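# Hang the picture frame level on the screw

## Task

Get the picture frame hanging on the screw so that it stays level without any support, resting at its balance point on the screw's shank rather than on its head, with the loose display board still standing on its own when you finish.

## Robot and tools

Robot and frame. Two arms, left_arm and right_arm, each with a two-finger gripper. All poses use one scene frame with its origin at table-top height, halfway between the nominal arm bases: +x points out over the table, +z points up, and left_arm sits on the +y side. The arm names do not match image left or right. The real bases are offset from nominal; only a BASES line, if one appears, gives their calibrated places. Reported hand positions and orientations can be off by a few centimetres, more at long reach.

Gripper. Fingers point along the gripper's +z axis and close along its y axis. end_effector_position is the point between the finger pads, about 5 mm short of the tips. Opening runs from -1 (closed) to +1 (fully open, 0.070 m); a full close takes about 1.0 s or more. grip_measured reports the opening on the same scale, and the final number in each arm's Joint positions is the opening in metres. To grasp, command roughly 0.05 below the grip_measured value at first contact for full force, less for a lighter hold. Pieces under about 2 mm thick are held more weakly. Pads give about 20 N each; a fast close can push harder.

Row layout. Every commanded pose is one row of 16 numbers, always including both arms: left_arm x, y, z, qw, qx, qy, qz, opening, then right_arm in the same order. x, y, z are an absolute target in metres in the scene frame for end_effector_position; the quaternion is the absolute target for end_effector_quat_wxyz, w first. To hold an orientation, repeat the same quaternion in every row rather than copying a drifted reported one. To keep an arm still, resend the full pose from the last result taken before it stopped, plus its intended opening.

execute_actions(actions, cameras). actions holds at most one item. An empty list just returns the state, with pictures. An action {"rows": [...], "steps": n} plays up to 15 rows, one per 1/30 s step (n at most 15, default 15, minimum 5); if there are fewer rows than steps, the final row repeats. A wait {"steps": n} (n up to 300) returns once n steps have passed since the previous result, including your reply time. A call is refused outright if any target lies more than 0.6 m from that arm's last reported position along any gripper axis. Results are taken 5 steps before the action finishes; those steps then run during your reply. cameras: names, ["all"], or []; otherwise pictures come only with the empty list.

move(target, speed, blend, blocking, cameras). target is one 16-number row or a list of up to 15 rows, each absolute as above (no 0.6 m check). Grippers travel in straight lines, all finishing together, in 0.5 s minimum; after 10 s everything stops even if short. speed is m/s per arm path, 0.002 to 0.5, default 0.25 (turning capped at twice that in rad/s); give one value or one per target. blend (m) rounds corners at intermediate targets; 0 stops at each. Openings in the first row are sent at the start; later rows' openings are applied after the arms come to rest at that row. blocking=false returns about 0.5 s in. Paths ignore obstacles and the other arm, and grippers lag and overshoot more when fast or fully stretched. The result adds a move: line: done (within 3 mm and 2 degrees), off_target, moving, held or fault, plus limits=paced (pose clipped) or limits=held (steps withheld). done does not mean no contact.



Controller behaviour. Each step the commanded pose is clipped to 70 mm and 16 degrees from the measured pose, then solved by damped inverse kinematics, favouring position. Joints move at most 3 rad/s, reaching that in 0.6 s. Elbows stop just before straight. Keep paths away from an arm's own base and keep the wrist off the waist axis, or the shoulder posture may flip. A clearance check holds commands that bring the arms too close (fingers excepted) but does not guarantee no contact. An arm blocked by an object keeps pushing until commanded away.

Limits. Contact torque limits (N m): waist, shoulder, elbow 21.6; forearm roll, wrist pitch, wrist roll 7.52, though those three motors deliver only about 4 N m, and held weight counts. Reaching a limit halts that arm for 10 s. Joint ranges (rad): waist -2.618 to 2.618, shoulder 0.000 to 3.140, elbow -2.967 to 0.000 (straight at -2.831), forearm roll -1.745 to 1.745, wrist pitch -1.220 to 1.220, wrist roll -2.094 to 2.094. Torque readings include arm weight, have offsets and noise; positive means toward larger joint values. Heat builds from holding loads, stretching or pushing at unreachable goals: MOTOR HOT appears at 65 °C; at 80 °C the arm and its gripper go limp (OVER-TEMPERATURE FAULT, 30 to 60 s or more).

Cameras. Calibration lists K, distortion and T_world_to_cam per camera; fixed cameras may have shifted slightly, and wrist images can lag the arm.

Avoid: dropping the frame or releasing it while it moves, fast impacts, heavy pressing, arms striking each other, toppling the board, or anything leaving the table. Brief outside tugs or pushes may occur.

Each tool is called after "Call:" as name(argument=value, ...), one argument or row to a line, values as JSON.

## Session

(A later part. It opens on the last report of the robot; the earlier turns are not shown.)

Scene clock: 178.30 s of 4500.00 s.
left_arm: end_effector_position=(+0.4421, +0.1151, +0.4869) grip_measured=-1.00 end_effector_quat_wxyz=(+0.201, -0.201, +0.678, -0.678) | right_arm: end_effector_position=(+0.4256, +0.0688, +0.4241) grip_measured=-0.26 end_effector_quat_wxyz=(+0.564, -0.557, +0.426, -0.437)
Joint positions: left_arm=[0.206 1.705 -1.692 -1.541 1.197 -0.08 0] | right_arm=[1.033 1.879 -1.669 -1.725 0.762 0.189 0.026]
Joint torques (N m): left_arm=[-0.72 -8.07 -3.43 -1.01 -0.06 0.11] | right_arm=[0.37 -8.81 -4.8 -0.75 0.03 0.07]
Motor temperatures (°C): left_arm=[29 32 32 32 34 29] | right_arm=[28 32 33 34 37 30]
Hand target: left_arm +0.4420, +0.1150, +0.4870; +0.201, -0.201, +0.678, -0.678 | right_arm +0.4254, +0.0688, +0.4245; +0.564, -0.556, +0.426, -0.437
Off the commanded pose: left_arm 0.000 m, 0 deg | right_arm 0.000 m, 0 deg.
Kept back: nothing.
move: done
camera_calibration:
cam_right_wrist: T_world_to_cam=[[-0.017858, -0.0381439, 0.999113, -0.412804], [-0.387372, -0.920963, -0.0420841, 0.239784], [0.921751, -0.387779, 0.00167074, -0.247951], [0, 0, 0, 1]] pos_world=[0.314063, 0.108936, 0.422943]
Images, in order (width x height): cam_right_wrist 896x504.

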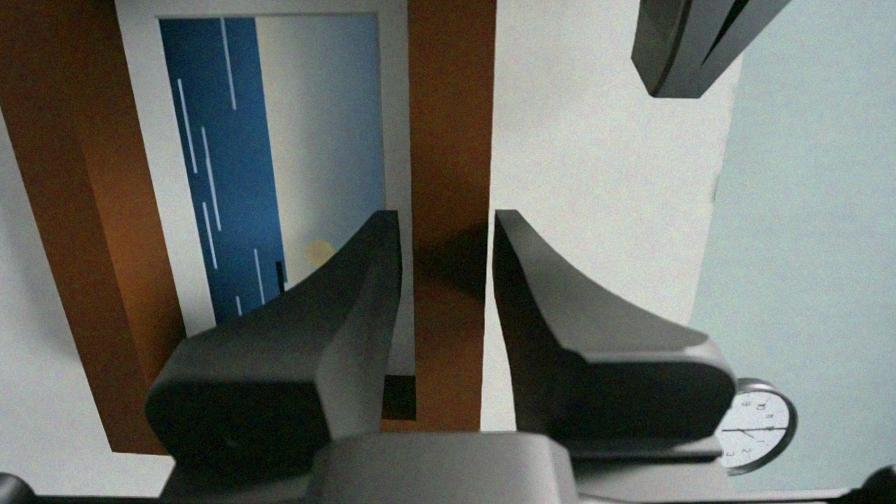

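Call:
move(
  target=[
    [0.442,0.115,0.487,0.2008,-0.2008,0.678,-0.678,-1,0.4254,0.0688,0.4195,0.56404,-0.55648,0.42615,-0.43658,-0.26],
  ],
  speed=0.006,
  cameras=["cam_right_wrist"],
)

Call:
move(
  target=[
    [0.442,0.115,0.487,0.2008,-0.2008,0.678,-0.678,-1,0.4254,0.0688,0.4228,0.56404,-0.55648,0.42615,-0.43658,-0.26],
  ],
  speed=0.006,
  cameras=["cam_right_wrist"],
)

Call:
zoom_image(
  camera="cam_right_wrist",
  region=[390, 0, 510, 60],
)

Call:
zoom_image(
  camera="cam_right_wrist",
  region=[390, 380, 510, 440],
)

Scene clock: 180.03 s of 4500.00 s.
left_arm: end_effector_position=(+0.4421, +0.1151, +0.4869) grip_measured=-1.00 end_effector_quat_wxyz=(+0.201, -0.201, +0.678, -0.678) | right_arm: end_effector_position=(+0.4255, +0.0682, +0.4209) grip_measured=-0.26 end_effector_quat_wxyz=(+0.564, -0.556, +0.427, -0.437)
Joint positions: left_arm=[0.206 1.705 -1.692 -1.541 1.197 -0.08 0] | right_arm=[1.033 1.878 -1.655 -1.74 0.766 0.212 0.026]
Joint torques (N m): left_arm=[-0.6 -7.83 -3.47 -0.99 -0.04 0.1] | right_arm=[0.89 -6.17 -2.51 -0.62 -0.12 0.25]
Motor temperatures (°C): left_arm=[29 32 32 32 34 29] | right_arm=[28 32 33 34 37 30]
Hand target: left_arm +0.4420, +0.1150, +0.4870; +0.201, -0.201, +0.678, -0.678 | right_arm +0.4254, +0.0688, +0.4196; +0.563, -0.557, +0.427, -0.436
Off the commanded pose: left_arm 0.000 m, 0 deg | right_arm 0.002 m, 0 deg.
joint read past its limit (right arm) — joint 4 (forearm roll), lower limit.
joint sent to its limit (right arm) — joint 4 (forearm roll), lower limit.
Kept back: nothing.
move: done
camera_calibration:
cam_right_wrist: T_world_to_cam=[[-0.0179774, -0.0410945, 0.998994, -0.409406], [-0.388589, -0.920319, -0.044851, 0.240687], [0.921236, -0.389004, 0.000576037, -0.247306], [0, 0, 0, 1]] pos_world=[0.313995, 0.108481, 0.419932]
Images, in order (width x height): cam_right_wrist 896x504.

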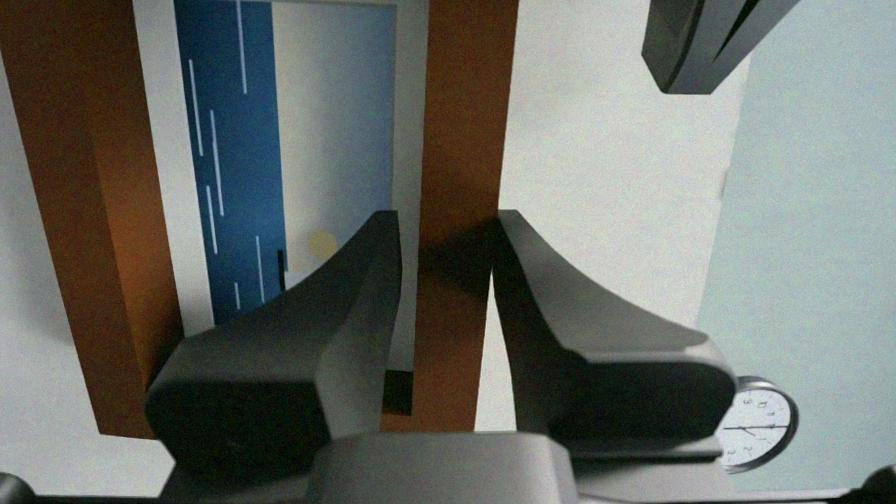

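Scene clock: 180.80 s of 4500.00 s.
left_arm: end_effector_position=(+0.4421, +0.1151, +0.4869) grip_measured=-1.00 end_effector_quat_wxyz=(+0.201, -0.201, +0.678, -0.678) | right_arm: end_effector_position=(+0.4255, +0.0690, +0.4220) grip_measured=-0.26 end_effector_quat_wxyz=(+0.564, -0.557, +0.426, -0.436)
Joint positions: left_arm=[0.206 1.705 -1.692 -1.541 1.197 -0.08 0] | right_arm=[1.033 1.879 -1.662 -1.731 0.762 0.199 0.026]
Joint torques (N m): left_arm=[-0.72 -7.85 -3.3 -1 -0.07 0.09] | right_arm=[0.35 -7.97 -4.9 -0.84 0.16 0.07]
Motor temperatures (°C): left_arm=[29 32 32 32 34 29] | right_arm=[28 32 33 34 37 30]
Hand target: left_arm +0.4420, +0.1150, +0.4870; +0.201, -0.201, +0.678, -0.678 | right_arm +0.4254, +0.0688, +0.4228; +0.564, -0.556, +0.426, -0.437
Off the commanded pose: left_arm 0.000 m, 0 deg | right_arm 0.001 m, 0 deg.
Kept back: nothing.
move: done
camera_calibration:
cam_right_wrist: T_world_to_cam=[[-0.0165919, -0.0381997, 0.999132, -0.411293], [-0.386397, -0.921392, -0.0416441, 0.239275], [0.922183, -0.386753, 0.000527454, -0.247565], [0, 0, 0, 1]] pos_world=[0.313931, 0.109008, 0.421031]
Images, in order (width x height): cam_right_wrist 896x504.

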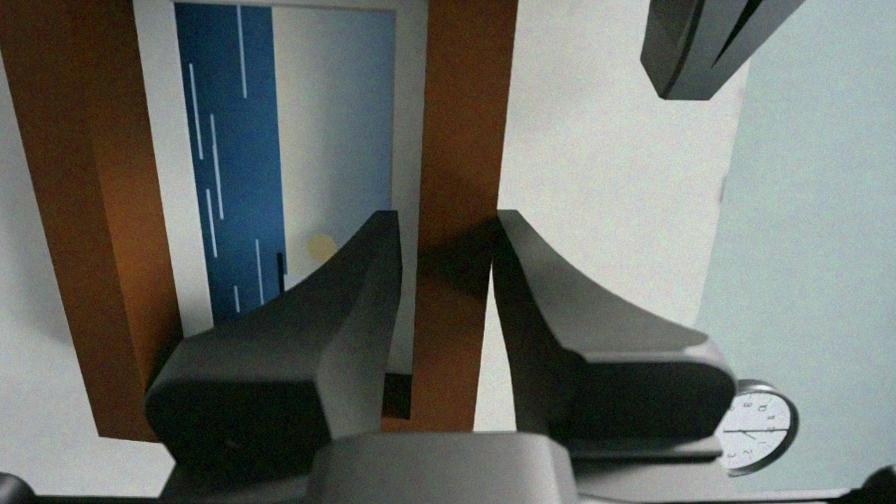

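Scaled by 4.200 from the camera's 896x504 image, which has a finer 1280x720 frame.

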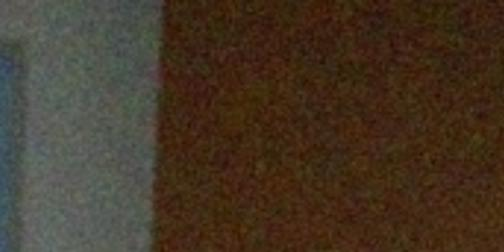

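Scaled by 4.200 from the camera's 896x504 image, which has a finer 1280x720 frame.

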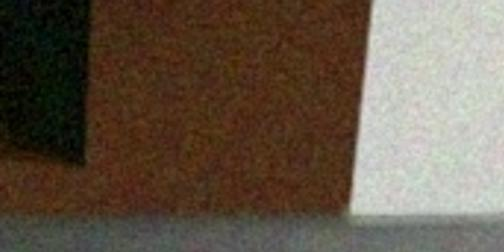

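Call:
move(
  target=[
    [0.442,0.115,0.487,0.2008,-0.2008,0.678,-0.678,-1,0.4254,0.0688,0.4245,0.56404,-0.55648,0.42615,-0.43658,-0.26],
  ],
  speed=0.006,
  cameras=["cam_left_wrist","cam_right_wrist"],
)

Call:
zoom_image(
  camera="cam_right_wrist",
  region=[390, 0, 510, 60],
)

Call:
zoom_image(
  camera="cam_right_wrist",
  region=[390, 380, 510, 440],
)

Call:
zoom_image(
  camera="cam_left_wrist",
  region=[180, 140, 400, 260],
)

Scene clock: 182.03 s of 4500.00 s.
left_arm: end_effector_position=(+0.4421, +0.1151, +0.4869) grip_measured=-1.00 end_effector_quat_wxyz=(+0.201, -0.201, +0.678, -0.678) | right_arm: end_effector_position=(+0.4255, +0.0687, +0.4243) grip_measured=-0.26 end_effector_quat_wxyz=(+0.564, -0.556, +0.426, -0.437)
Joint positions: left_arm=[0.206 1.705 -1.692 -1.541 1.197 -0.08 0] | right_arm=[1.033 1.878 -1.669 -1.725 0.762 0.19 0.026]
Joint torques (N m): left_arm=[-0.76 -8.04 -3.48 -0.98 -0.02 0.1] | right_arm=[-0.49 -9.23 -4.73 -0.69 0.02 0.03]
Motor temperatures (°C): left_arm=[29 32 32 32 34 29] | right_arm=[28 32 33 34 37 30]
Hand target: left_arm +0.4420, +0.1150, +0.4870; +0.201, -0.201, +0.678, -0.678 | right_arm +0.4254, +0.0688, +0.4245; +0.564, -0.556, +0.426, -0.437
Off the commanded pose: left_arm 0.000 m, 0 deg | right_arm 0.000 m, 0 deg.
Kept back: nothing.
move: done
camera_calibration:
cam_left_wrist: T_world_to_cam=[[0.00338015, -0.0259272, 0.999658, -0.481661], [-0.99982, 0.018574, 0.00386243, 0.438571], [-0.0186678, -0.999491, -0.0258598, 0.257573], [0, 0, 0, 1]] pos_world=[0.444928, 0.236808, 0.486464]
cam_right_wrist: T_world_to_cam=[[-0.0175378, -0.0397294, 0.999057, -0.413098], [-0.387238, -0.920957, -0.0434213, 0.240131], [0.921813, -0.387634, 0.00076686, -0.247554], [0, 0, 0, 1]] pos_world=[0.313941, 0.108778, 0.423325]
Images, in order (width x height): cam_left_wrist 896x504, cam_right_wrist 896x504.

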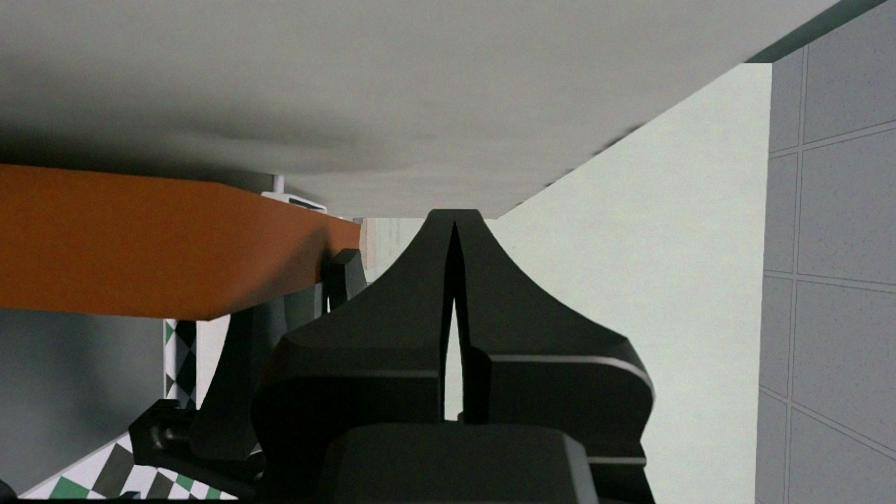

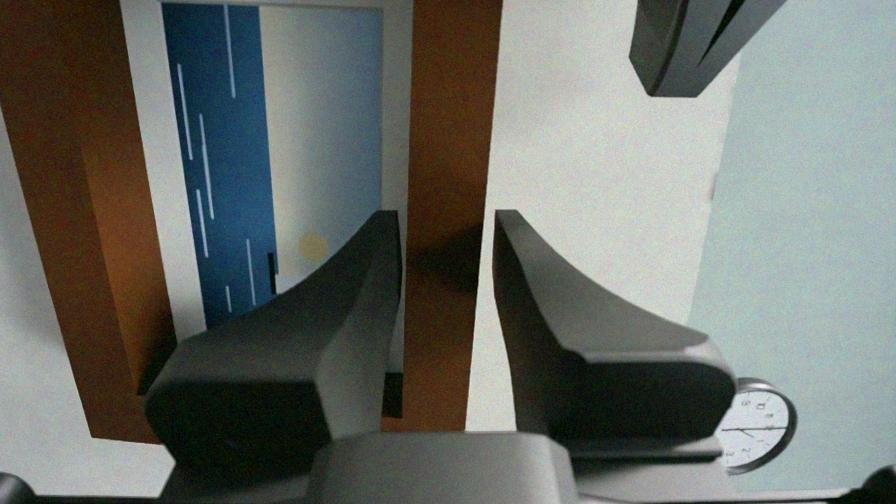

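Scaled by 4.200 from the camera's 896x504 image, which has a finer 1280x720 frame.

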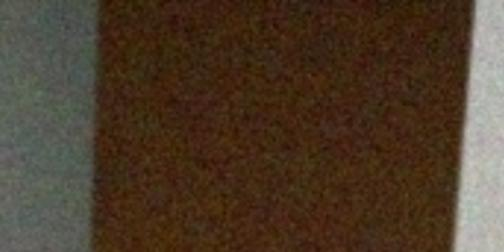

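Scaled by 4.200 from the camera's 896x504 image, which has a finer 1280x720 frame.

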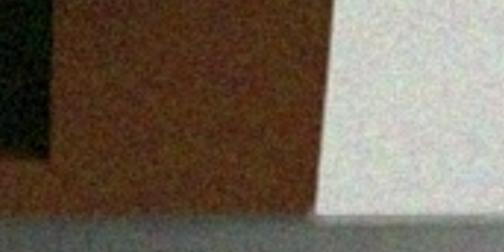

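Scaled by 2.291 from the camera's 896x504 image, which has a finer 1280x720 frame.

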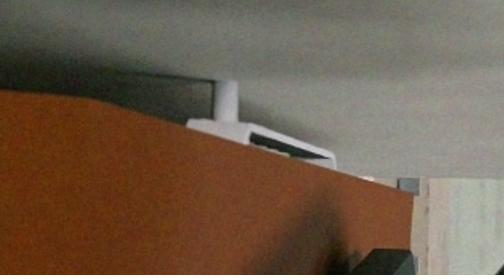

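Call:
move(
  target=[
    [0.442,0.115,0.487,0.2008,-0.2008,0.678,-0.678,-1,0.4250,0.0688,0.4235,0.56404,-0.55648,0.42615,-0.43658,0.0],
    [0.442,0.115,0.487,0.2008,-0.2008,0.678,-0.678,-1,0.4250,0.0320,0.4200,0.56404,-0.55648,0.42615,-0.43658,0.0],
  ],
  speed=0.05,
  cameras=["cam_right_wrist"],
)

Scene clock: 189.30 s of 4500.00 s.
left_arm: end_effector_position=(+0.4421, +0.1151, +0.4869) grip_measured=-1.00 end_effector_quat_wxyz=(+0.201, -0.201, +0.678, -0.678) | right_arm: end_effector_position=(+0.4250, +0.0316, +0.4203) grip_measured=+0.00 end_effector_quat_wxyz=(+0.554, -0.563, +0.434, -0.433)
Joint positions: left_arm=[0.206 1.705 -1.692 -1.541 1.197 -0.08 0] | right_arm=[0.981 1.767 -1.519 -1.74 0.72 0.227 0.035]
Joint torques (N m): left_arm=[-0.47 -8.08 -3.33 -0.98 -0.06 0.06] | right_arm=[0.67 -7.13 -4.64 -0.64 0.08 0.29]
Motor temperatures (°C): left_arm=[29 32 32 32 34 29] | right_arm=[28 32 33 34 37 30]
Hand target: left_arm +0.4420, +0.1150, +0.4870; +0.201, -0.201, +0.678, -0.678 | right_arm +0.4250, +0.0321, +0.4202; +0.554, -0.563, +0.435, -0.433
Off the commanded pose: left_arm 0.000 m, 0 deg | right_arm 0.000 m, 2 deg.
joint read past its limit (right arm) — joint 4 (forearm roll), lower limit.
joint sent to its limit (right arm) — joint 4 (forearm roll), lower limit.
Kept back: nothing.
move: done
camera_calibration:
cam_right_wrist: T_world_to_cam=[[0.00866407, -0.031503, 0.999466, -0.422152], [-0.39614, -0.917836, -0.025496, 0.201835], [0.918149, -0.395707, -0.0204318, -0.25078], [0, 0, 0, 1]] pos_world=[0.313865, 0.072717, 0.421949]
Images, in order (width x height): cam_right_wrist 896x504.

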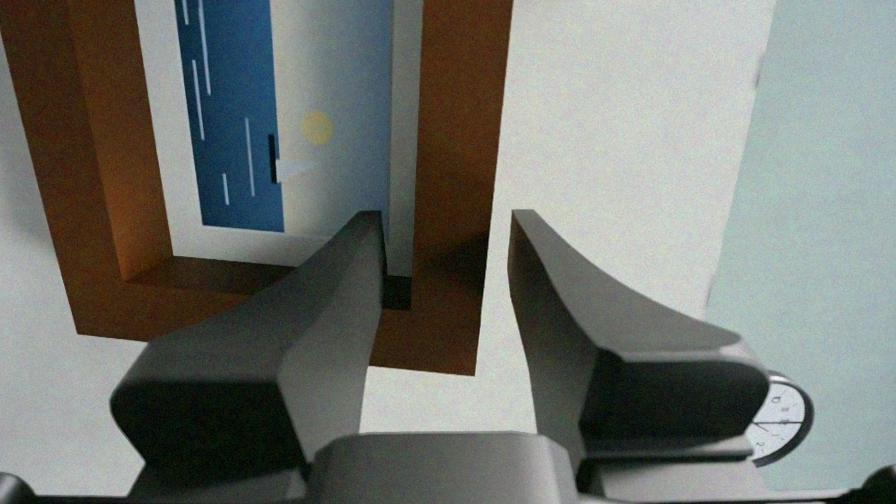

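Call:
move(
  target=[
    [0.442,0.115,0.487,0.2008,-0.2008,0.678,-0.678,-1,0.4250,0.0320,0.4095,0.554,-0.563,0.4345,-0.433,0.0],
  ],
  speed=0.02,
  cameras=["cam_right_wrist"],
)

Call:
move(
  target=[
    [0.442,0.115,0.487,0.2008,-0.2008,0.678,-0.678,-1,0.4250,0.0320,0.4150,0.554,-0.563,0.4345,-0.433,0.0],
  ],
  speed=0.02,
  cameras=["cam_left_wrist","cam_right_wrist"],
)

Scene clock: 190.33 s of 4500.00 s.
left_arm: end_effector_position=(+0.4421, +0.1151, +0.4869) grip_measured=-1.00 end_effector_quat_wxyz=(+0.201, -0.201, +0.678, -0.678) | right_arm: end_effector_position=(+0.4249, +0.0319, +0.4110) grip_measured=+0.00 end_effector_quat_wxyz=(+0.549, -0.565, +0.440, -0.431)
Joint positions: left_arm=[0.206 1.705 -1.692 -1.541 1.197 -0.08 0] | right_arm=[0.983 1.772 -1.502 -1.74 0.727 0.243 0.035]
Joint torques (N m): left_arm=[-0.82 -7.75 -3.32 -0.98 -0.06 0.05] | right_arm=[0.54 -5.15 -2.49 -0.56 0.27 -0.05]
Motor temperatures (°C): left_arm=[29 32 32 32 34 29] | right_arm=[28 32 33 34 37 30]
Hand target: left_arm +0.4420, +0.1150, +0.4870; +0.201, -0.201, +0.678, -0.678 | right_arm +0.4250, +0.0321, +0.4097; +0.548, -0.566, +0.439, -0.431
Off the commanded pose: left_arm 0.000 m, 0 deg | right_arm 0.002 m, 1 deg.
joint sent to its limit (right arm) — joint 4 (forearm roll), lower limit.
Kept back: nothing.
move: done
camera_calibration:
cam_right_wrist: T_world_to_cam=[[0.0235387, -0.0299099, 0.999275, -0.419123], [-0.400755, -0.916009, -0.0179775, 0.200592], [0.915883, -0.400042, -0.0335483, -0.244295], [0, 0, 0, 1]] pos_world=[0.314, 0.0734797, 0.41423]
Images, in order (width x height): cam_right_wrist 896x504.

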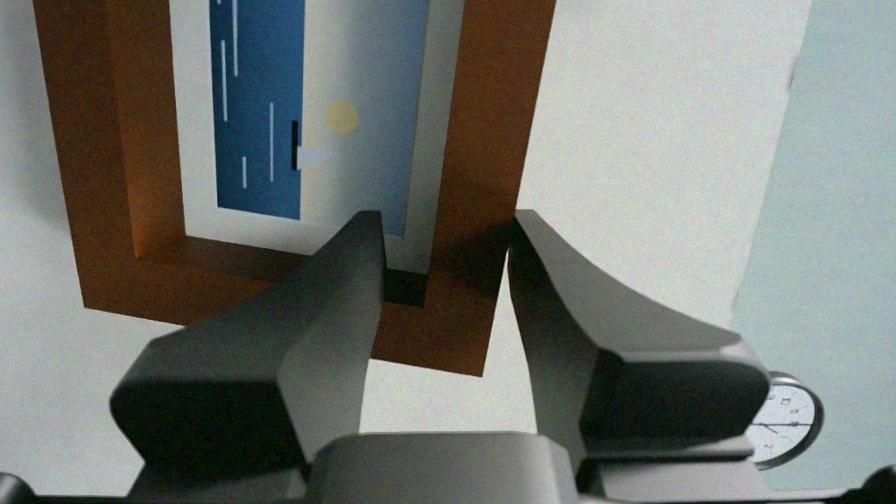

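Scene clock: 191.03 s of 4500.00 s.
left_arm: end_effector_position=(+0.4421, +0.1151, +0.4869) grip_measured=-1.00 end_effector_quat_wxyz=(+0.201, -0.201, +0.678, -0.678) | right_arm: end_effector_position=(+0.4251, +0.0325, +0.4137) grip_measured=+0.00 end_effector_quat_wxyz=(+0.550, -0.566, +0.437, -0.432)
Joint positions: left_arm=[0.206 1.705 -1.692 -1.541 1.197 -0.08 0] | right_arm=[0.982 1.772 -1.509 -1.739 0.723 0.234 0.035]
Joint torques (N m): left_arm=[-0.62 -7.99 -3.45 -0.97 -0.07 0.07] | right_arm=[-0.49 -8.57 -4.84 -0.79 0.09 0.1]
Motor temperatures (°C): left_arm=[29 32 32 32 34 29] | right_arm=[28 32 33 34 37 30]
Hand target: left_arm +0.4420, +0.1150, +0.4870; +0.201, -0.201, +0.678, -0.678 | right_arm +0.4250, +0.0321, +0.4151; +0.551, -0.565, +0.437, -0.432
Off the commanded pose: left_arm 0.000 m, 0 deg | right_arm 0.001 m, 1 deg.
joint sent to its limit (right arm) — joint 4 (forearm roll), lower limit.
Kept back: nothing.
move: done
camera_calibration:
cam_left_wrist: T_world_to_cam=[[0.00338015, -0.0259272, 0.999658, -0.481661], [-0.99982, 0.018574, 0.00386243, 0.438571], [-0.0186678, -0.999491, -0.0258598, 0.257573], [0, 0, 0, 1]] pos_world=[0.444928, 0.236808, 0.486464]
cam_right_wrist: T_world_to_cam=[[0.0188789, -0.0267699, 0.999463, -0.419959], [-0.397862, -0.917287, -0.0170537, 0.199702], [0.917251, -0.397327, -0.0279681, -0.247138], [0, 0, 0, 1]] pos_world=[0.31407, 0.0737468, 0.416228]
Images, in order (width x height): cam_left_wrist 896x504, cam_right_wrist 896x504.

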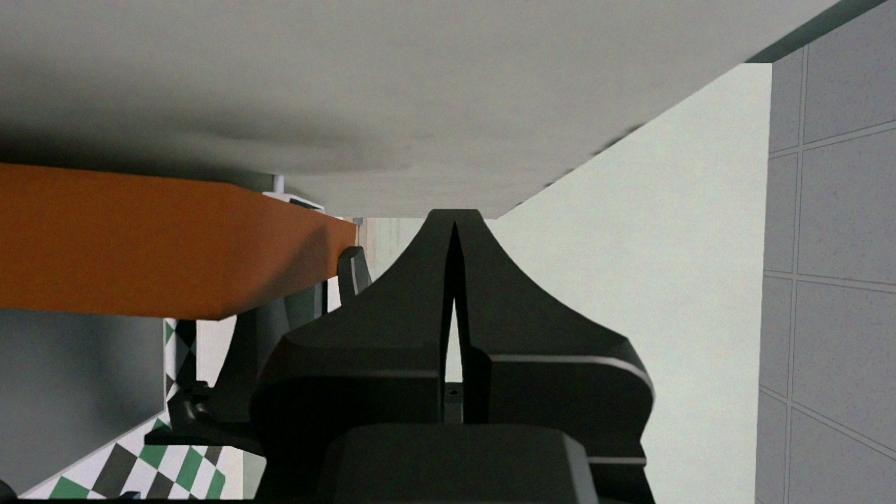

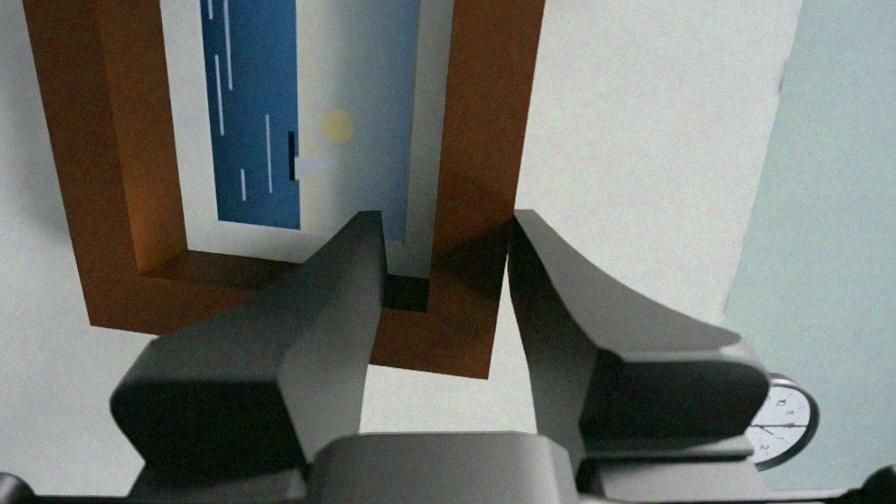

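Call:
move(
  target=[
    [0.442,0.115,0.487,0.2008,-0.2008,0.678,-0.678,-1,0.4250,0.0320,0.4210,0.554,-0.563,0.4345,-0.433,0.0],
  ],
  speed=0.02,
  cameras=["cam_left_wrist","cam_right_wrist"],
)

Call:
zoom_image(
  camera="cam_left_wrist",
  region=[180, 140, 400, 260],
)

Scene clock: 191.97 s of 4500.00 s.
left_arm: end_effector_position=(+0.4421, +0.1151, +0.4869) grip_measured=-1.00 end_effector_quat_wxyz=(+0.201, -0.201, +0.678, -0.678) | right_arm: end_effector_position=(+0.4249, +0.0323, +0.4205) grip_measured=+0.00 end_effector_quat_wxyz=(+0.554, -0.563, +0.434, -0.433)
Joint positions: left_arm=[0.206 1.705 -1.692 -1.541 1.197 -0.08 0] | right_arm=[0.982 1.768 -1.523 -1.735 0.719 0.221 0.035]
Joint torques (N m): left_arm=[-0.66 -7.99 -3.46 -0.98 -0.06 0.06] | right_arm=[-0.43 -8.37 -4.66 -0.64 0.05 0.06]
Motor temperatures (°C): left_arm=[29 32 32 32 34 29] | right_arm=[28 32 33 34 37 30]
Hand target: left_arm +0.4420, +0.1150, +0.4870; +0.201, -0.201, +0.678, -0.678 | right_arm +0.4250, +0.0320, +0.4210; +0.554, -0.563, +0.434, -0.433
Off the commanded pose: left_arm 0.000 m, 0 deg | right_arm 0.001 m, 0 deg.
Kept back: nothing.
move: done
camera_calibration:
cam_left_wrist: T_world_to_cam=[[0.00338015, -0.0259272, 0.999658, -0.481661], [-0.99982, 0.018574, 0.00386243, 0.438571], [-0.0186678, -0.999491, -0.0258598, 0.257573], [0, 0, 0, 1]] pos_world=[0.444928, 0.236808, 0.486464]
cam_right_wrist: T_world_to_cam=[[0.00995752, -0.0304633, 0.999486, -0.422891], [-0.395503, -0.91815, -0.024044, 0.201501], [0.918411, -0.39506, -0.0211908, -0.250237], [0, 0, 0, 1]] pos_world=[0.313726, 0.0732673, 0.422216]
Images, in order (width x height): cam_left_wrist 896x504, cam_right_wrist 896x504.

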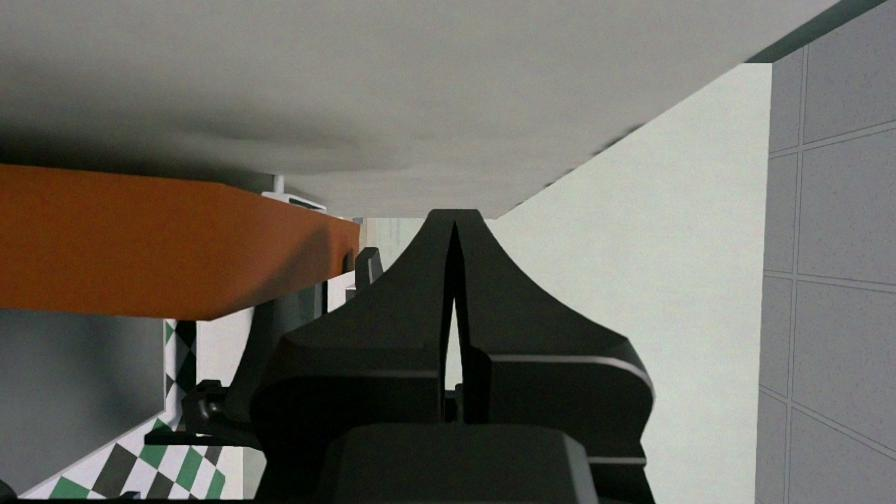

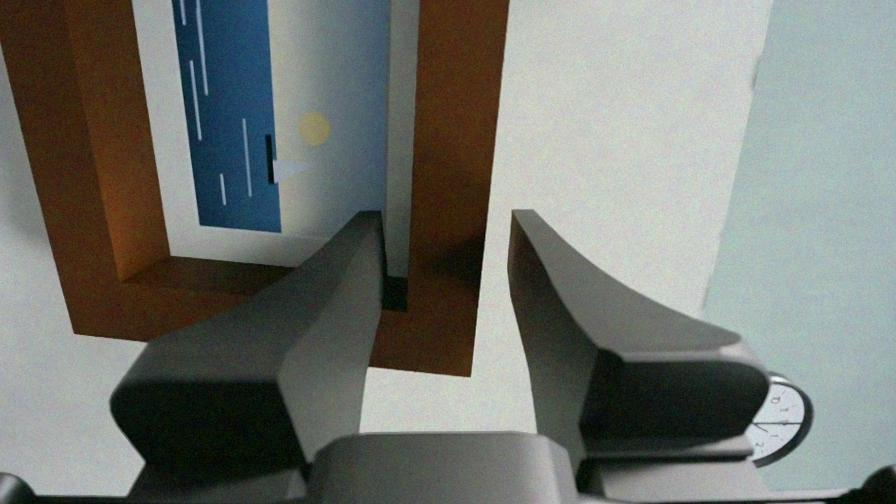

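Scaled by 2.291 from the camera's 896x504 image, which has a finer 1280x720 frame.

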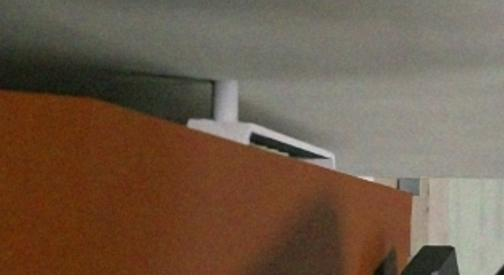

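Call:
move(
  target=[
    [0.42,0.21,0.49,0.2649,-0.2649,0.6556,-0.6556,-1,0.4250,0.0320,0.4195,0.56404,-0.55648,0.42615,-0.43658,0.0],
    [0.42,0.21,0.49,0.2649,-0.2649,0.6556,-0.6556,-1,0.4250,0.0700,0.4225,0.56404,-0.55648,0.42615,-0.43658,0.0],
    [0.42,0.21,0.49,0.2649,-0.2649,0.6556,-0.6556,-1,0.4250,0.1080,0.4250,0.56404,-0.55648,0.42615,-0.43658,0.0],
  ],
  speed=0.1,
  blend=0.01,
  cameras=["cam_right_wrist"],
)

Scene clock: 194.63 s of 4500.00 s.
left_arm: end_effector_position=(+0.4202, +0.2097, +0.4899) grip_measured=-1.00 end_effector_quat_wxyz=(+0.278, -0.277, +0.650, -0.651) | right_arm: end_effector_position=(+0.4250, +0.1083, +0.4249) grip_measured=+0.00 end_effector_quat_wxyz=(+0.564, -0.557, +0.426, -0.437)
Joint positions: left_arm=[0.464 1.565 -1.531 -1.553 1.223 -0.056 0] | right_arm=[1.085 2.014 -1.883 -1.637 0.805 0.072 0.035]
Joint torques (N m): left_arm=[-0.77 -5.88 -2.94 -0.98 -0.12 0.06] | right_arm=[-0.48 -10.26 -3.81 -0.95 0.14 0.35]
Motor temperatures (°C): left_arm=[29 32 32 32 34 29] | right_arm=[28 32 33 34 37 30]
Hand target: left_arm +0.4202, +0.2097, +0.4900; +0.278, -0.277, +0.650, -0.651 | right_arm +0.4250, +0.1080, +0.4250; +0.564, -0.556, +0.426, -0.437
Off the commanded pose: left_arm 0.000 m, 2 deg | right_arm 0.000 m, 0 deg.
joint sent to its limit (left arm) — joint 5 (wrist pitch), upper limit.
Kept back: nothing.
move: done
camera_calibration:
cam_right_wrist: T_world_to_cam=[[-0.0176626, -0.0391181, 0.999078, -0.412073], [-0.386845, -0.921146, -0.0429057, 0.276103], [0.921976, -0.387246, 0.00113717, -0.23206], [0, 0, 0, 1]] pos_world=[0.313484, 0.148348, 0.423803]
Images, in order (width x height): cam_right_wrist 896x504.

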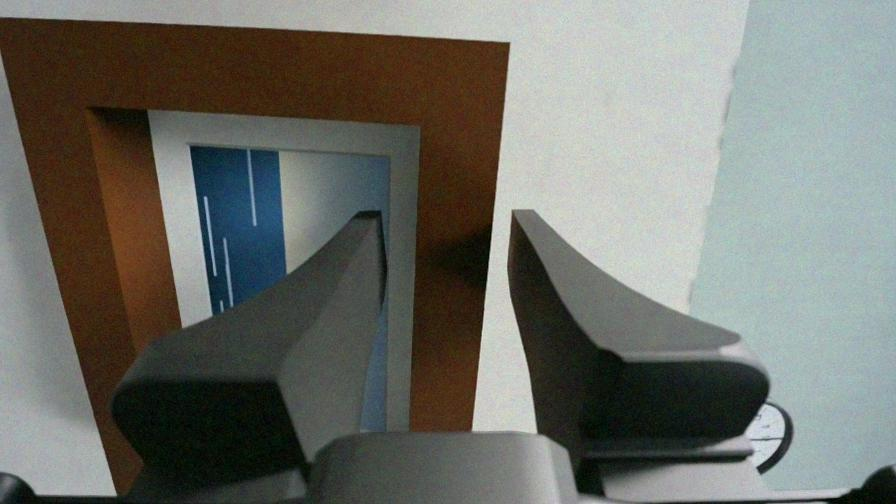

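Call:
move(
  target=[
    [0.42,0.21,0.49,0.2649,-0.2649,0.6556,-0.6556,-1,0.4250,0.1080,0.4120,0.56404,-0.55648,0.42615,-0.43658,0.0],
  ],
  speed=0.02,
  cameras=["cam_right_wrist"],
)

Call:
move(
  target=[
    [0.42,0.21,0.49,0.2649,-0.2649,0.6556,-0.6556,-1,0.4250,0.1080,0.4240,0.56404,-0.55648,0.42615,-0.43658,0.0],
  ],
  speed=0.02,
  cameras=["cam_right_wrist"],
)

Scene clock: 196.13 s of 4500.00 s.
left_arm: end_effector_position=(+0.4202, +0.2097, +0.4899) grip_measured=-1.00 end_effector_quat_wxyz=(+0.278, -0.277, +0.650, -0.651) | right_arm: end_effector_position=(+0.4245, +0.1079, +0.4159) grip_measured=+0.01 end_effector_quat_wxyz=(+0.567, -0.554, +0.424, -0.438)
Joint positions: left_arm=[0.464 1.565 -1.531 -1.553 1.223 -0.056 0] | right_arm=[1.085 2.01 -1.833 -1.693 0.809 0.145 0.035]
Joint torques (N m): left_arm=[0.02 -5.15 -3.26 -0.89 -0.21 0.01] | right_arm=[-1.16 -2.9 0.5 2.22 0.71 0.41]
Motor temperatures (°C): left_arm=[29 32 32 32 34 29] | right_arm=[28 32 33 34 37 30]
Hand target: left_arm +0.4202, +0.2097, +0.4900; +0.278, -0.277, +0.650, -0.651 | right_arm +0.4250, +0.1080, +0.4120; +0.564, -0.556, +0.426, -0.437
Off the commanded pose: left_arm 0.000 m, 2 deg | right_arm 0.004 m, 0 deg.
joint sent to its limit (left arm) — joint 5 (wrist pitch), upper limit.
Kept back: nothing.
move: off_target (right_arm)
camera_calibration:
cam_right_wrist: T_world_to_cam=[[-0.0255258, -0.0425781, 0.998767, -0.399309], [-0.384874, -0.921661, -0.0491273, 0.276933], [0.922616, -0.385654, 0.00713888, -0.234627], [0, 0, 0, 1]] pos_world=[0.312862, 0.147751, 0.414096]
Images, in order (width x height): cam_right_wrist 896x504.

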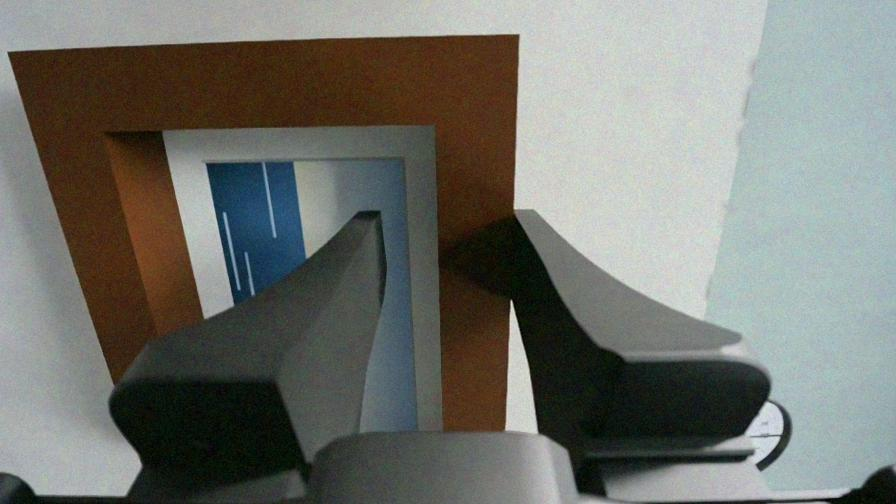

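Scene clock: 197.53 s of 4500.00 s.
left_arm: end_effector_position=(+0.4202, +0.2097, +0.4899) grip_measured=-1.00 end_effector_quat_wxyz=(+0.278, -0.277, +0.650, -0.651) | right_arm: end_effector_position=(+0.4254, +0.1077, +0.4232) grip_measured=+0.00 end_effector_quat_wxyz=(+0.563, -0.557, +0.427, -0.437)
Joint positions: left_arm=[0.464 1.565 -1.531 -1.553 1.223 -0.056 0] | right_arm=[1.084 2.014 -1.877 -1.641 0.806 0.079 0.035]
Joint torques (N m): left_arm=[0.49 -5.68 -2.88 -0.75 -0.29 -0.01] | right_arm=[0.69 -10.29 -4.84 -0.95 -0.07 0.18]
Motor temperatures (°C): left_arm=[29 32 32 32 34 29] | right_arm=[28 32 33 34 37 30]
Hand target: left_arm +0.4202, +0.2097, +0.4900; +0.278, -0.277, +0.650, -0.651 | right_arm +0.4250, +0.1080, +0.4240; +0.564, -0.556, +0.426, -0.437
Off the commanded pose: left_arm 0.000 m, 2 deg | right_arm 0.001 m, 0 deg.
joint sent to its limit (left arm) — joint 5 (wrist pitch), upper limit.
Kept back: nothing.
move: done
camera_calibration:
cam_right_wrist: T_world_to_cam=[[-0.0168454, -0.0381485, 0.99913, -0.41091], [-0.388206, -0.920629, -0.0416964, 0.27567], [0.921419, -0.388571, 0.000698895, -0.232083], [0, 0, 0, 1]] pos_world=[0.31394, 0.147934, 0.422209]
Images, in order (width x height): cam_right_wrist 896x504.

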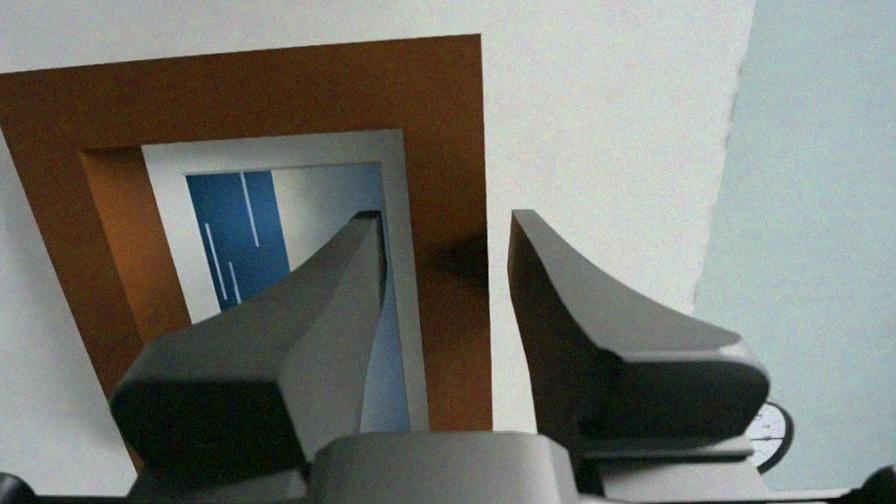

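Call:
move(
  target=[
    [0.442,0.115,0.487,0.2008,-0.2008,0.678,-0.678,-1,0.4250,0.1080,0.4245,0.56404,-0.55648,0.42615,-0.43658,0.0],
    [0.442,0.115,0.487,0.2008,-0.2008,0.678,-0.678,-1,0.4250,0.0700,0.4245,0.56404,-0.55648,0.42615,-0.43658,0.0],
  ],
  speed=0.1,
  cameras=["cam_left_wrist","cam_right_wrist"],
)

Call:
zoom_image(
  camera="cam_left_wrist",
  region=[180, 140, 400, 260],
)

Scene clock: 200.23 s of 4500.00 s.
left_arm: end_effector_position=(+0.4422, +0.1147, +0.4868) grip_measured=-1.00 end_effector_quat_wxyz=(+0.201, -0.200, +0.678, -0.678) | right_arm: end_effector_position=(+0.4250, +0.0694, +0.4248) grip_measured=+0.00 end_effector_quat_wxyz=(+0.564, -0.556, +0.426, -0.437)
Joint positions: left_arm=[0.205 1.706 -1.693 -1.541 1.197 -0.08 0] | right_arm=[1.035 1.88 -1.673 -1.723 0.764 0.188 0.035]
Joint torques (N m): left_arm=[0.49 -7.58 -1.95 -0.9 -0.36 0] | right_arm=[0.74 -7.48 -4.79 -0.67 0.02 -0.02]
Motor temperatures (°C): left_arm=[29 32 32 32 34 29] | right_arm=[28 32 33 34 37 30]
Hand target: left_arm +0.4420, +0.1150, +0.4870; +0.201, -0.201, +0.678, -0.678 | right_arm +0.4250, +0.0700, +0.4245; +0.564, -0.556, +0.426, -0.437
Off the commanded pose: left_arm 0.000 m, 0 deg | right_arm 0.001 m, 0 deg.
Kept back: nothing.
move: done
camera_calibration:
cam_left_wrist: T_world_to_cam=[[0.00328042, -0.025793, 0.999662, -0.481612], [-0.999802, 0.0195122, 0.00378433, 0.438615], [-0.0196032, -0.999477, -0.0257239, 0.257583], [0, 0, 0, 1]] pos_world=[0.445158, 0.236468, 0.486415]
cam_right_wrist: T_world_to_cam=[[-0.0185062, -0.0398644, 0.999034, -0.413154], [-0.38769, -0.920743, -0.0439219, 0.241009], [0.921604, -0.388128, 0.0015844, -0.247126], [0, 0, 0, 1]] pos_world=[0.313544, 0.109521, 0.423732]
Images, in order (width x height): cam_left_wrist 896x504, cam_right_wrist 896x504.

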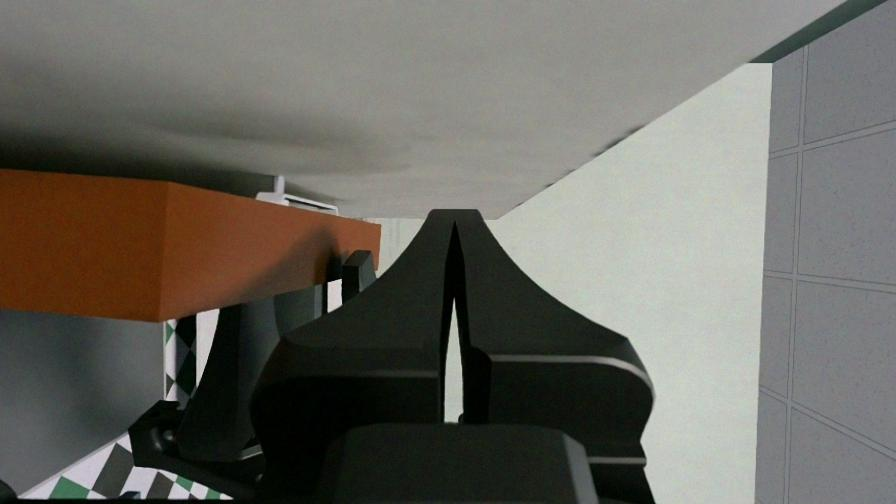

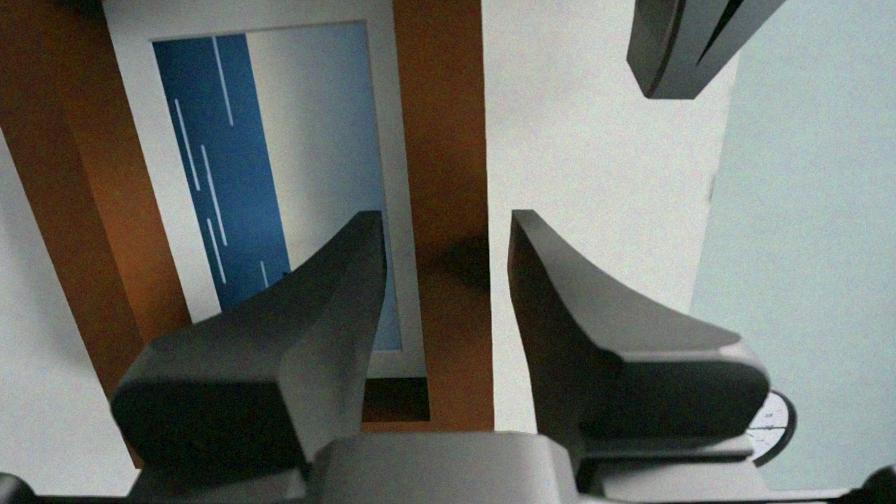

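Scaled by 2.291 from the camera's 896x504 image, which has a finer 1280x720 frame.

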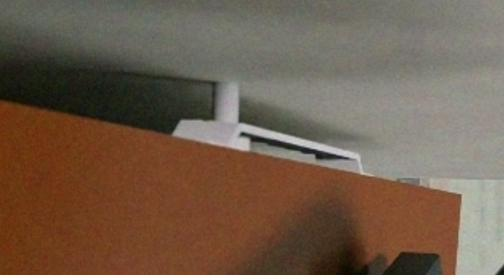

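Call:
move(
  target=[
    [0.42,0.21,0.49,0.2649,-0.2649,0.6556,-0.6556,-1,0.4251,0.0780,0.4257,0.56404,-0.55648,0.42615,-0.43658,0.0],
    [0.42,0.21,0.49,0.2649,-0.2649,0.6556,-0.6556,-1,0.4251,0.0780,0.4257,0.56404,-0.55648,0.42615,-0.43658,-0.3],
    [0.42,0.21,0.49,0.2649,-0.2649,0.6556,-0.6556,-1,0.4251,0.0780,0.4257,0.56404,-0.55648,0.42615,-0.43658,-0.4],
  ],
  speed=0.08,
  cameras=["cam_right_wrist"],
)

Scene clock: 207.07 s of 4500.00 s.
left_arm: end_effector_position=(+0.4200, +0.2095, +0.4900) grip_measured=-1.00 end_effector_quat_wxyz=(+0.278, -0.277, +0.650, -0.651) | right_arm: end_effector_position=(+0.4251, +0.0781, +0.4255) grip_measured=-0.40 end_effector_quat_wxyz=(+0.564, -0.557, +0.426, -0.437)
Joint positions: left_arm=[0.464 1.564 -1.53 -1.553 1.223 -0.056 0] | right_arm=[1.046 1.908 -1.718 -1.701 0.772 0.159 0.021]
Joint torques (N m): left_arm=[0.61 -4.97 -3.45 -0.84 -0.18 0] | right_arm=[-0.27 -8.45 -3.9 -0.69 0.14 0.35]
Motor temperatures (°C): left_arm=[29 32 32 32 34 29] | right_arm=[28 32 33 34 37 30]
Hand target: left_arm +0.4202, +0.2097, +0.4900; +0.278, -0.277, +0.650, -0.651 | right_arm +0.4251, +0.0780, +0.4257; +0.564, -0.556, +0.426, -0.437
Off the commanded pose: left_arm 0.001 m, 2 deg | right_arm 0.000 m, 0 deg.
joint sent to its limit (left arm) — joint 5 (wrist pitch), upper limit.
Kept back: nothing.
move: done
camera_calibration:
cam_right_wrist: T_world_to_cam=[[-0.0176752, -0.0389503, 0.999085, -0.413926], [-0.386635, -0.921241, -0.0427556, 0.248171], [0.922063, -0.387037, 0.00122357, -0.243924], [0, 0, 0, 1]] pos_world=[0.313549, 0.118096, 0.424456]
Images, in order (width x height): cam_right_wrist 896x504.

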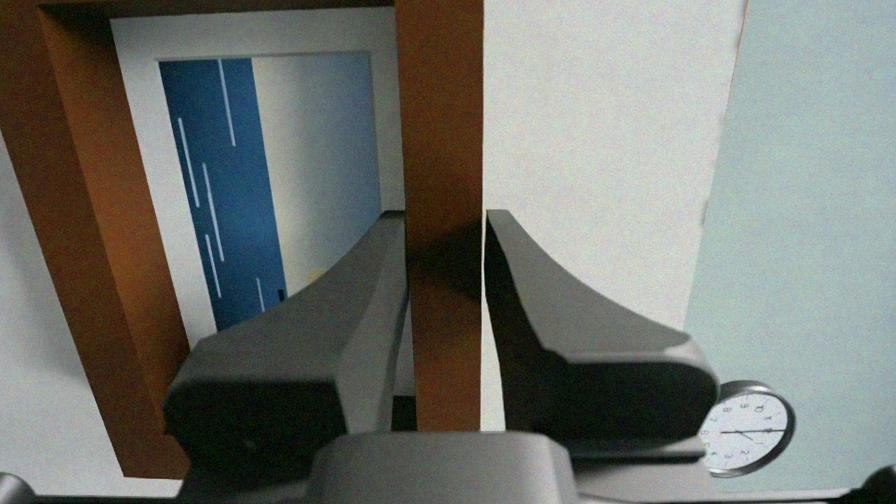

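Call:
move(
  target=[
    [0.42,0.21,0.49,0.2649,-0.2649,0.6556,-0.6556,-1,0.4251,0.0780,0.4262,0.56404,-0.55648,0.42615,-0.43658,-0.55],
    [0.42,0.21,0.49,0.2649,-0.2649,0.6556,-0.6556,-1,0.4251,0.0780,0.4325,0.56404,-0.55648,0.42615,-0.43658,-0.55],
  ],
  speed=0.03,
  cameras=["cam_right_wrist"],
)

Scene clock: 209.07 s of 4500.00 s.
left_arm: end_effector_position=(+0.4202, +0.2096, +0.4896) grip_measured=-1.00 end_effector_quat_wxyz=(+0.278, -0.278, +0.650, -0.651) | right_arm: end_effector_position=(+0.4251, +0.0780, +0.4324) grip_measured=-0.44 end_effector_quat_wxyz=(+0.564, -0.557, +0.426, -0.437)
Joint positions: left_arm=[0.464 1.565 -1.53 -1.553 1.223 -0.056 0] | right_arm=[1.046 1.908 -1.746 -1.673 0.769 0.12 0.019]
Joint torques (N m): left_arm=[-0.1 -5.68 -2.65 -0.74 -0.25 -0.12] | right_arm=[-0.17 -10.92 -5.47 -1.3 0.12 0.18]
Motor temperatures (°C): left_arm=[29 32 32 32 34 29] | right_arm=[28 32 33 34 37 30]
Hand target: left_arm +0.4202, +0.2097, +0.4900; +0.278, -0.277, +0.650, -0.651 | right_arm +0.4251, +0.0780, +0.4325; +0.564, -0.556, +0.426, -0.437
Off the commanded pose: left_arm 0.001 m, 2 deg | right_arm 0.000 m, 0 deg.
joint sent to its limit (left arm) — joint 5 (wrist pitch), upper limit.
Kept back: nothing.
move: done
camera_calibration:
cam_right_wrist: T_world_to_cam=[[-0.0175549, -0.0393792, 0.99907, -0.420836], [-0.386983, -0.921079, -0.0431049, 0.248692], [0.92192, -0.38738, 0.000930371, -0.24377], [0, 0, 0, 1]] pos_world=[0.313588, 0.118061, 0.431391]
Images, in order (width x height): cam_right_wrist 896x504.

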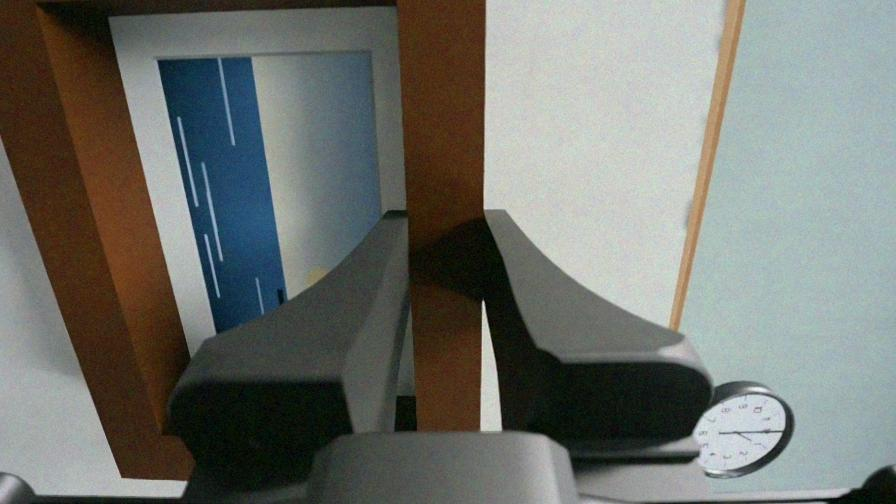

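Call:
move(
  target=[
    [0.42,0.21,0.49,0.2649,-0.2649,0.6556,-0.6556,-1,0.4251,0.0780,0.4325,0.56404,-0.55648,0.42615,-0.43658,-0.435],
  ],
  speed=0.03,
  cameras=["cam_right_wrist"],
)

Call:
move(
  target=[
    [0.42,0.21,0.49,0.2649,-0.2649,0.6556,-0.6556,-1,0.4251,0.0780,0.4325,0.56404,-0.55648,0.42615,-0.43658,-0.42],
  ],
  speed=0.03,
  cameras=["cam_right_wrist"],
)

Scene clock: 210.67 s of 4500.00 s.
left_arm: end_effector_position=(+0.4202, +0.2096, +0.4896) grip_measured=-1.00 end_effector_quat_wxyz=(+0.278, -0.278, +0.650, -0.651) | right_arm: end_effector_position=(+0.4251, +0.0780, +0.4324) grip_measured=-0.43 end_effector_quat_wxyz=(+0.564, -0.557, +0.426, -0.437)
Joint positions: left_arm=[0.464 1.565 -1.53 -1.553 1.223 -0.056 0] | right_arm=[1.046 1.908 -1.746 -1.673 0.769 0.12 0.02]
Joint torques (N m): left_arm=[-0.15 -6.48 -2.61 -0.81 -0.25 -0.1] | right_arm=[-0.37 -10.08 -4.85 -1.08 0.15 0.27]
Motor temperatures (°C): left_arm=[29 32 32 32 34 29] | right_arm=[28 32 33 34 37 30]
Hand target: left_arm +0.4202, +0.2097, +0.4900; +0.278, -0.277, +0.650, -0.651 | right_arm +0.4251, +0.0780, +0.4325; +0.564, -0.556, +0.426, -0.437
Off the commanded pose: left_arm 0.001 m, 2 deg | right_arm 0.000 m, 0 deg.
joint sent to its limit (left arm) — joint 5 (wrist pitch), upper limit.
Kept back: nothing.
move: done
camera_calibration:
cam_right_wrist: T_world_to_cam=[[-0.0175549, -0.0393792, 0.99907, -0.420836], [-0.386983, -0.921079, -0.0431049, 0.248692], [0.92192, -0.38738, 0.000930371, -0.24377], [0, 0, 0, 1]] pos_world=[0.313588, 0.118061, 0.431391]
Images, in order (width x height): cam_right_wrist 896x504.

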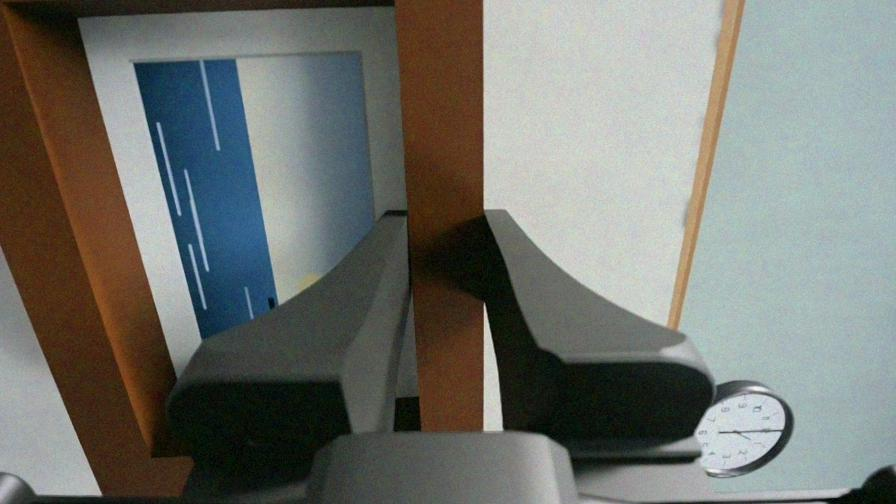

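Scene clock: 211.53 s of 4500.00 s.
left_arm: end_effector_position=(+0.4202, +0.2096, +0.4896) grip_measured=-1.00 end_effector_quat_wxyz=(+0.278, -0.278, +0.650, -0.651) | right_arm: end_effector_position=(+0.4251, +0.0780, +0.4324) grip_measured=-0.42 end_effector_quat_wxyz=(+0.564, -0.557, +0.426, -0.437)
Joint positions: left_arm=[0.464 1.565 -1.53 -1.553 1.223 -0.056 0] | right_arm=[1.046 1.908 -1.746 -1.673 0.769 0.12 0.02]
Joint torques (N m): left_arm=[-0.5 -6.6 -2.61 -0.82 -0.26 -0.09] | right_arm=[-0.53 -9.39 -4.54 -1.21 0.05 0.17]
Motor temperatures (°C): left_arm=[29 32 32 32 34 29] | right_arm=[28 32 33 34 37 30]
Hand target: left_arm +0.4202, +0.2097, +0.4900; +0.278, -0.277, +0.650, -0.651 | right_arm +0.4251, +0.0780, +0.4325; +0.564, -0.556, +0.426, -0.437
Off the commanded pose: left_arm 0.001 m, 2 deg | right_arm 0.000 m, 0 deg.
joint sent to its limit (left arm) — joint 5 (wrist pitch), upper limit.
Kept back: nothing.
move: done
camera_calibration:
cam_right_wrist: T_world_to_cam=[[-0.0175549, -0.0393792, 0.99907, -0.420836], [-0.386983, -0.921079, -0.0431049, 0.248692], [0.92192, -0.38738, 0.000930371, -0.24377], [0, 0, 0, 1]] pos_world=[0.313588, 0.118061, 0.431391]
Images, in order (width x height): cam_right_wrist 896x504.

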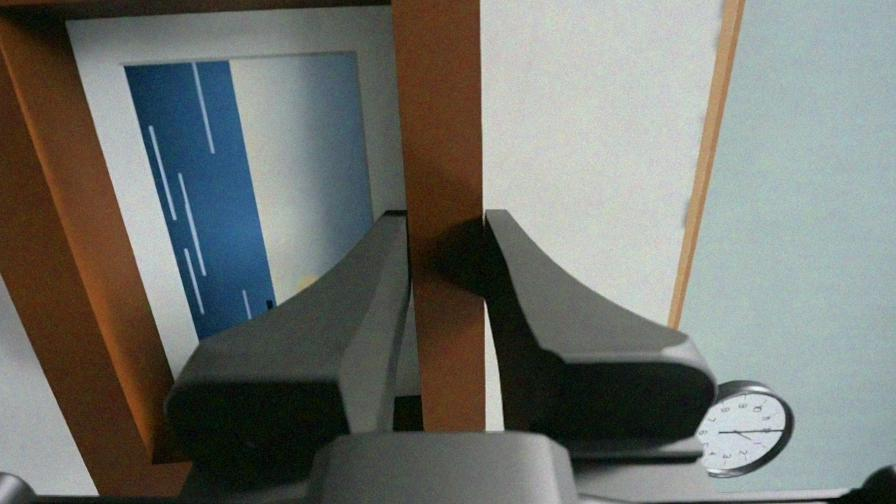

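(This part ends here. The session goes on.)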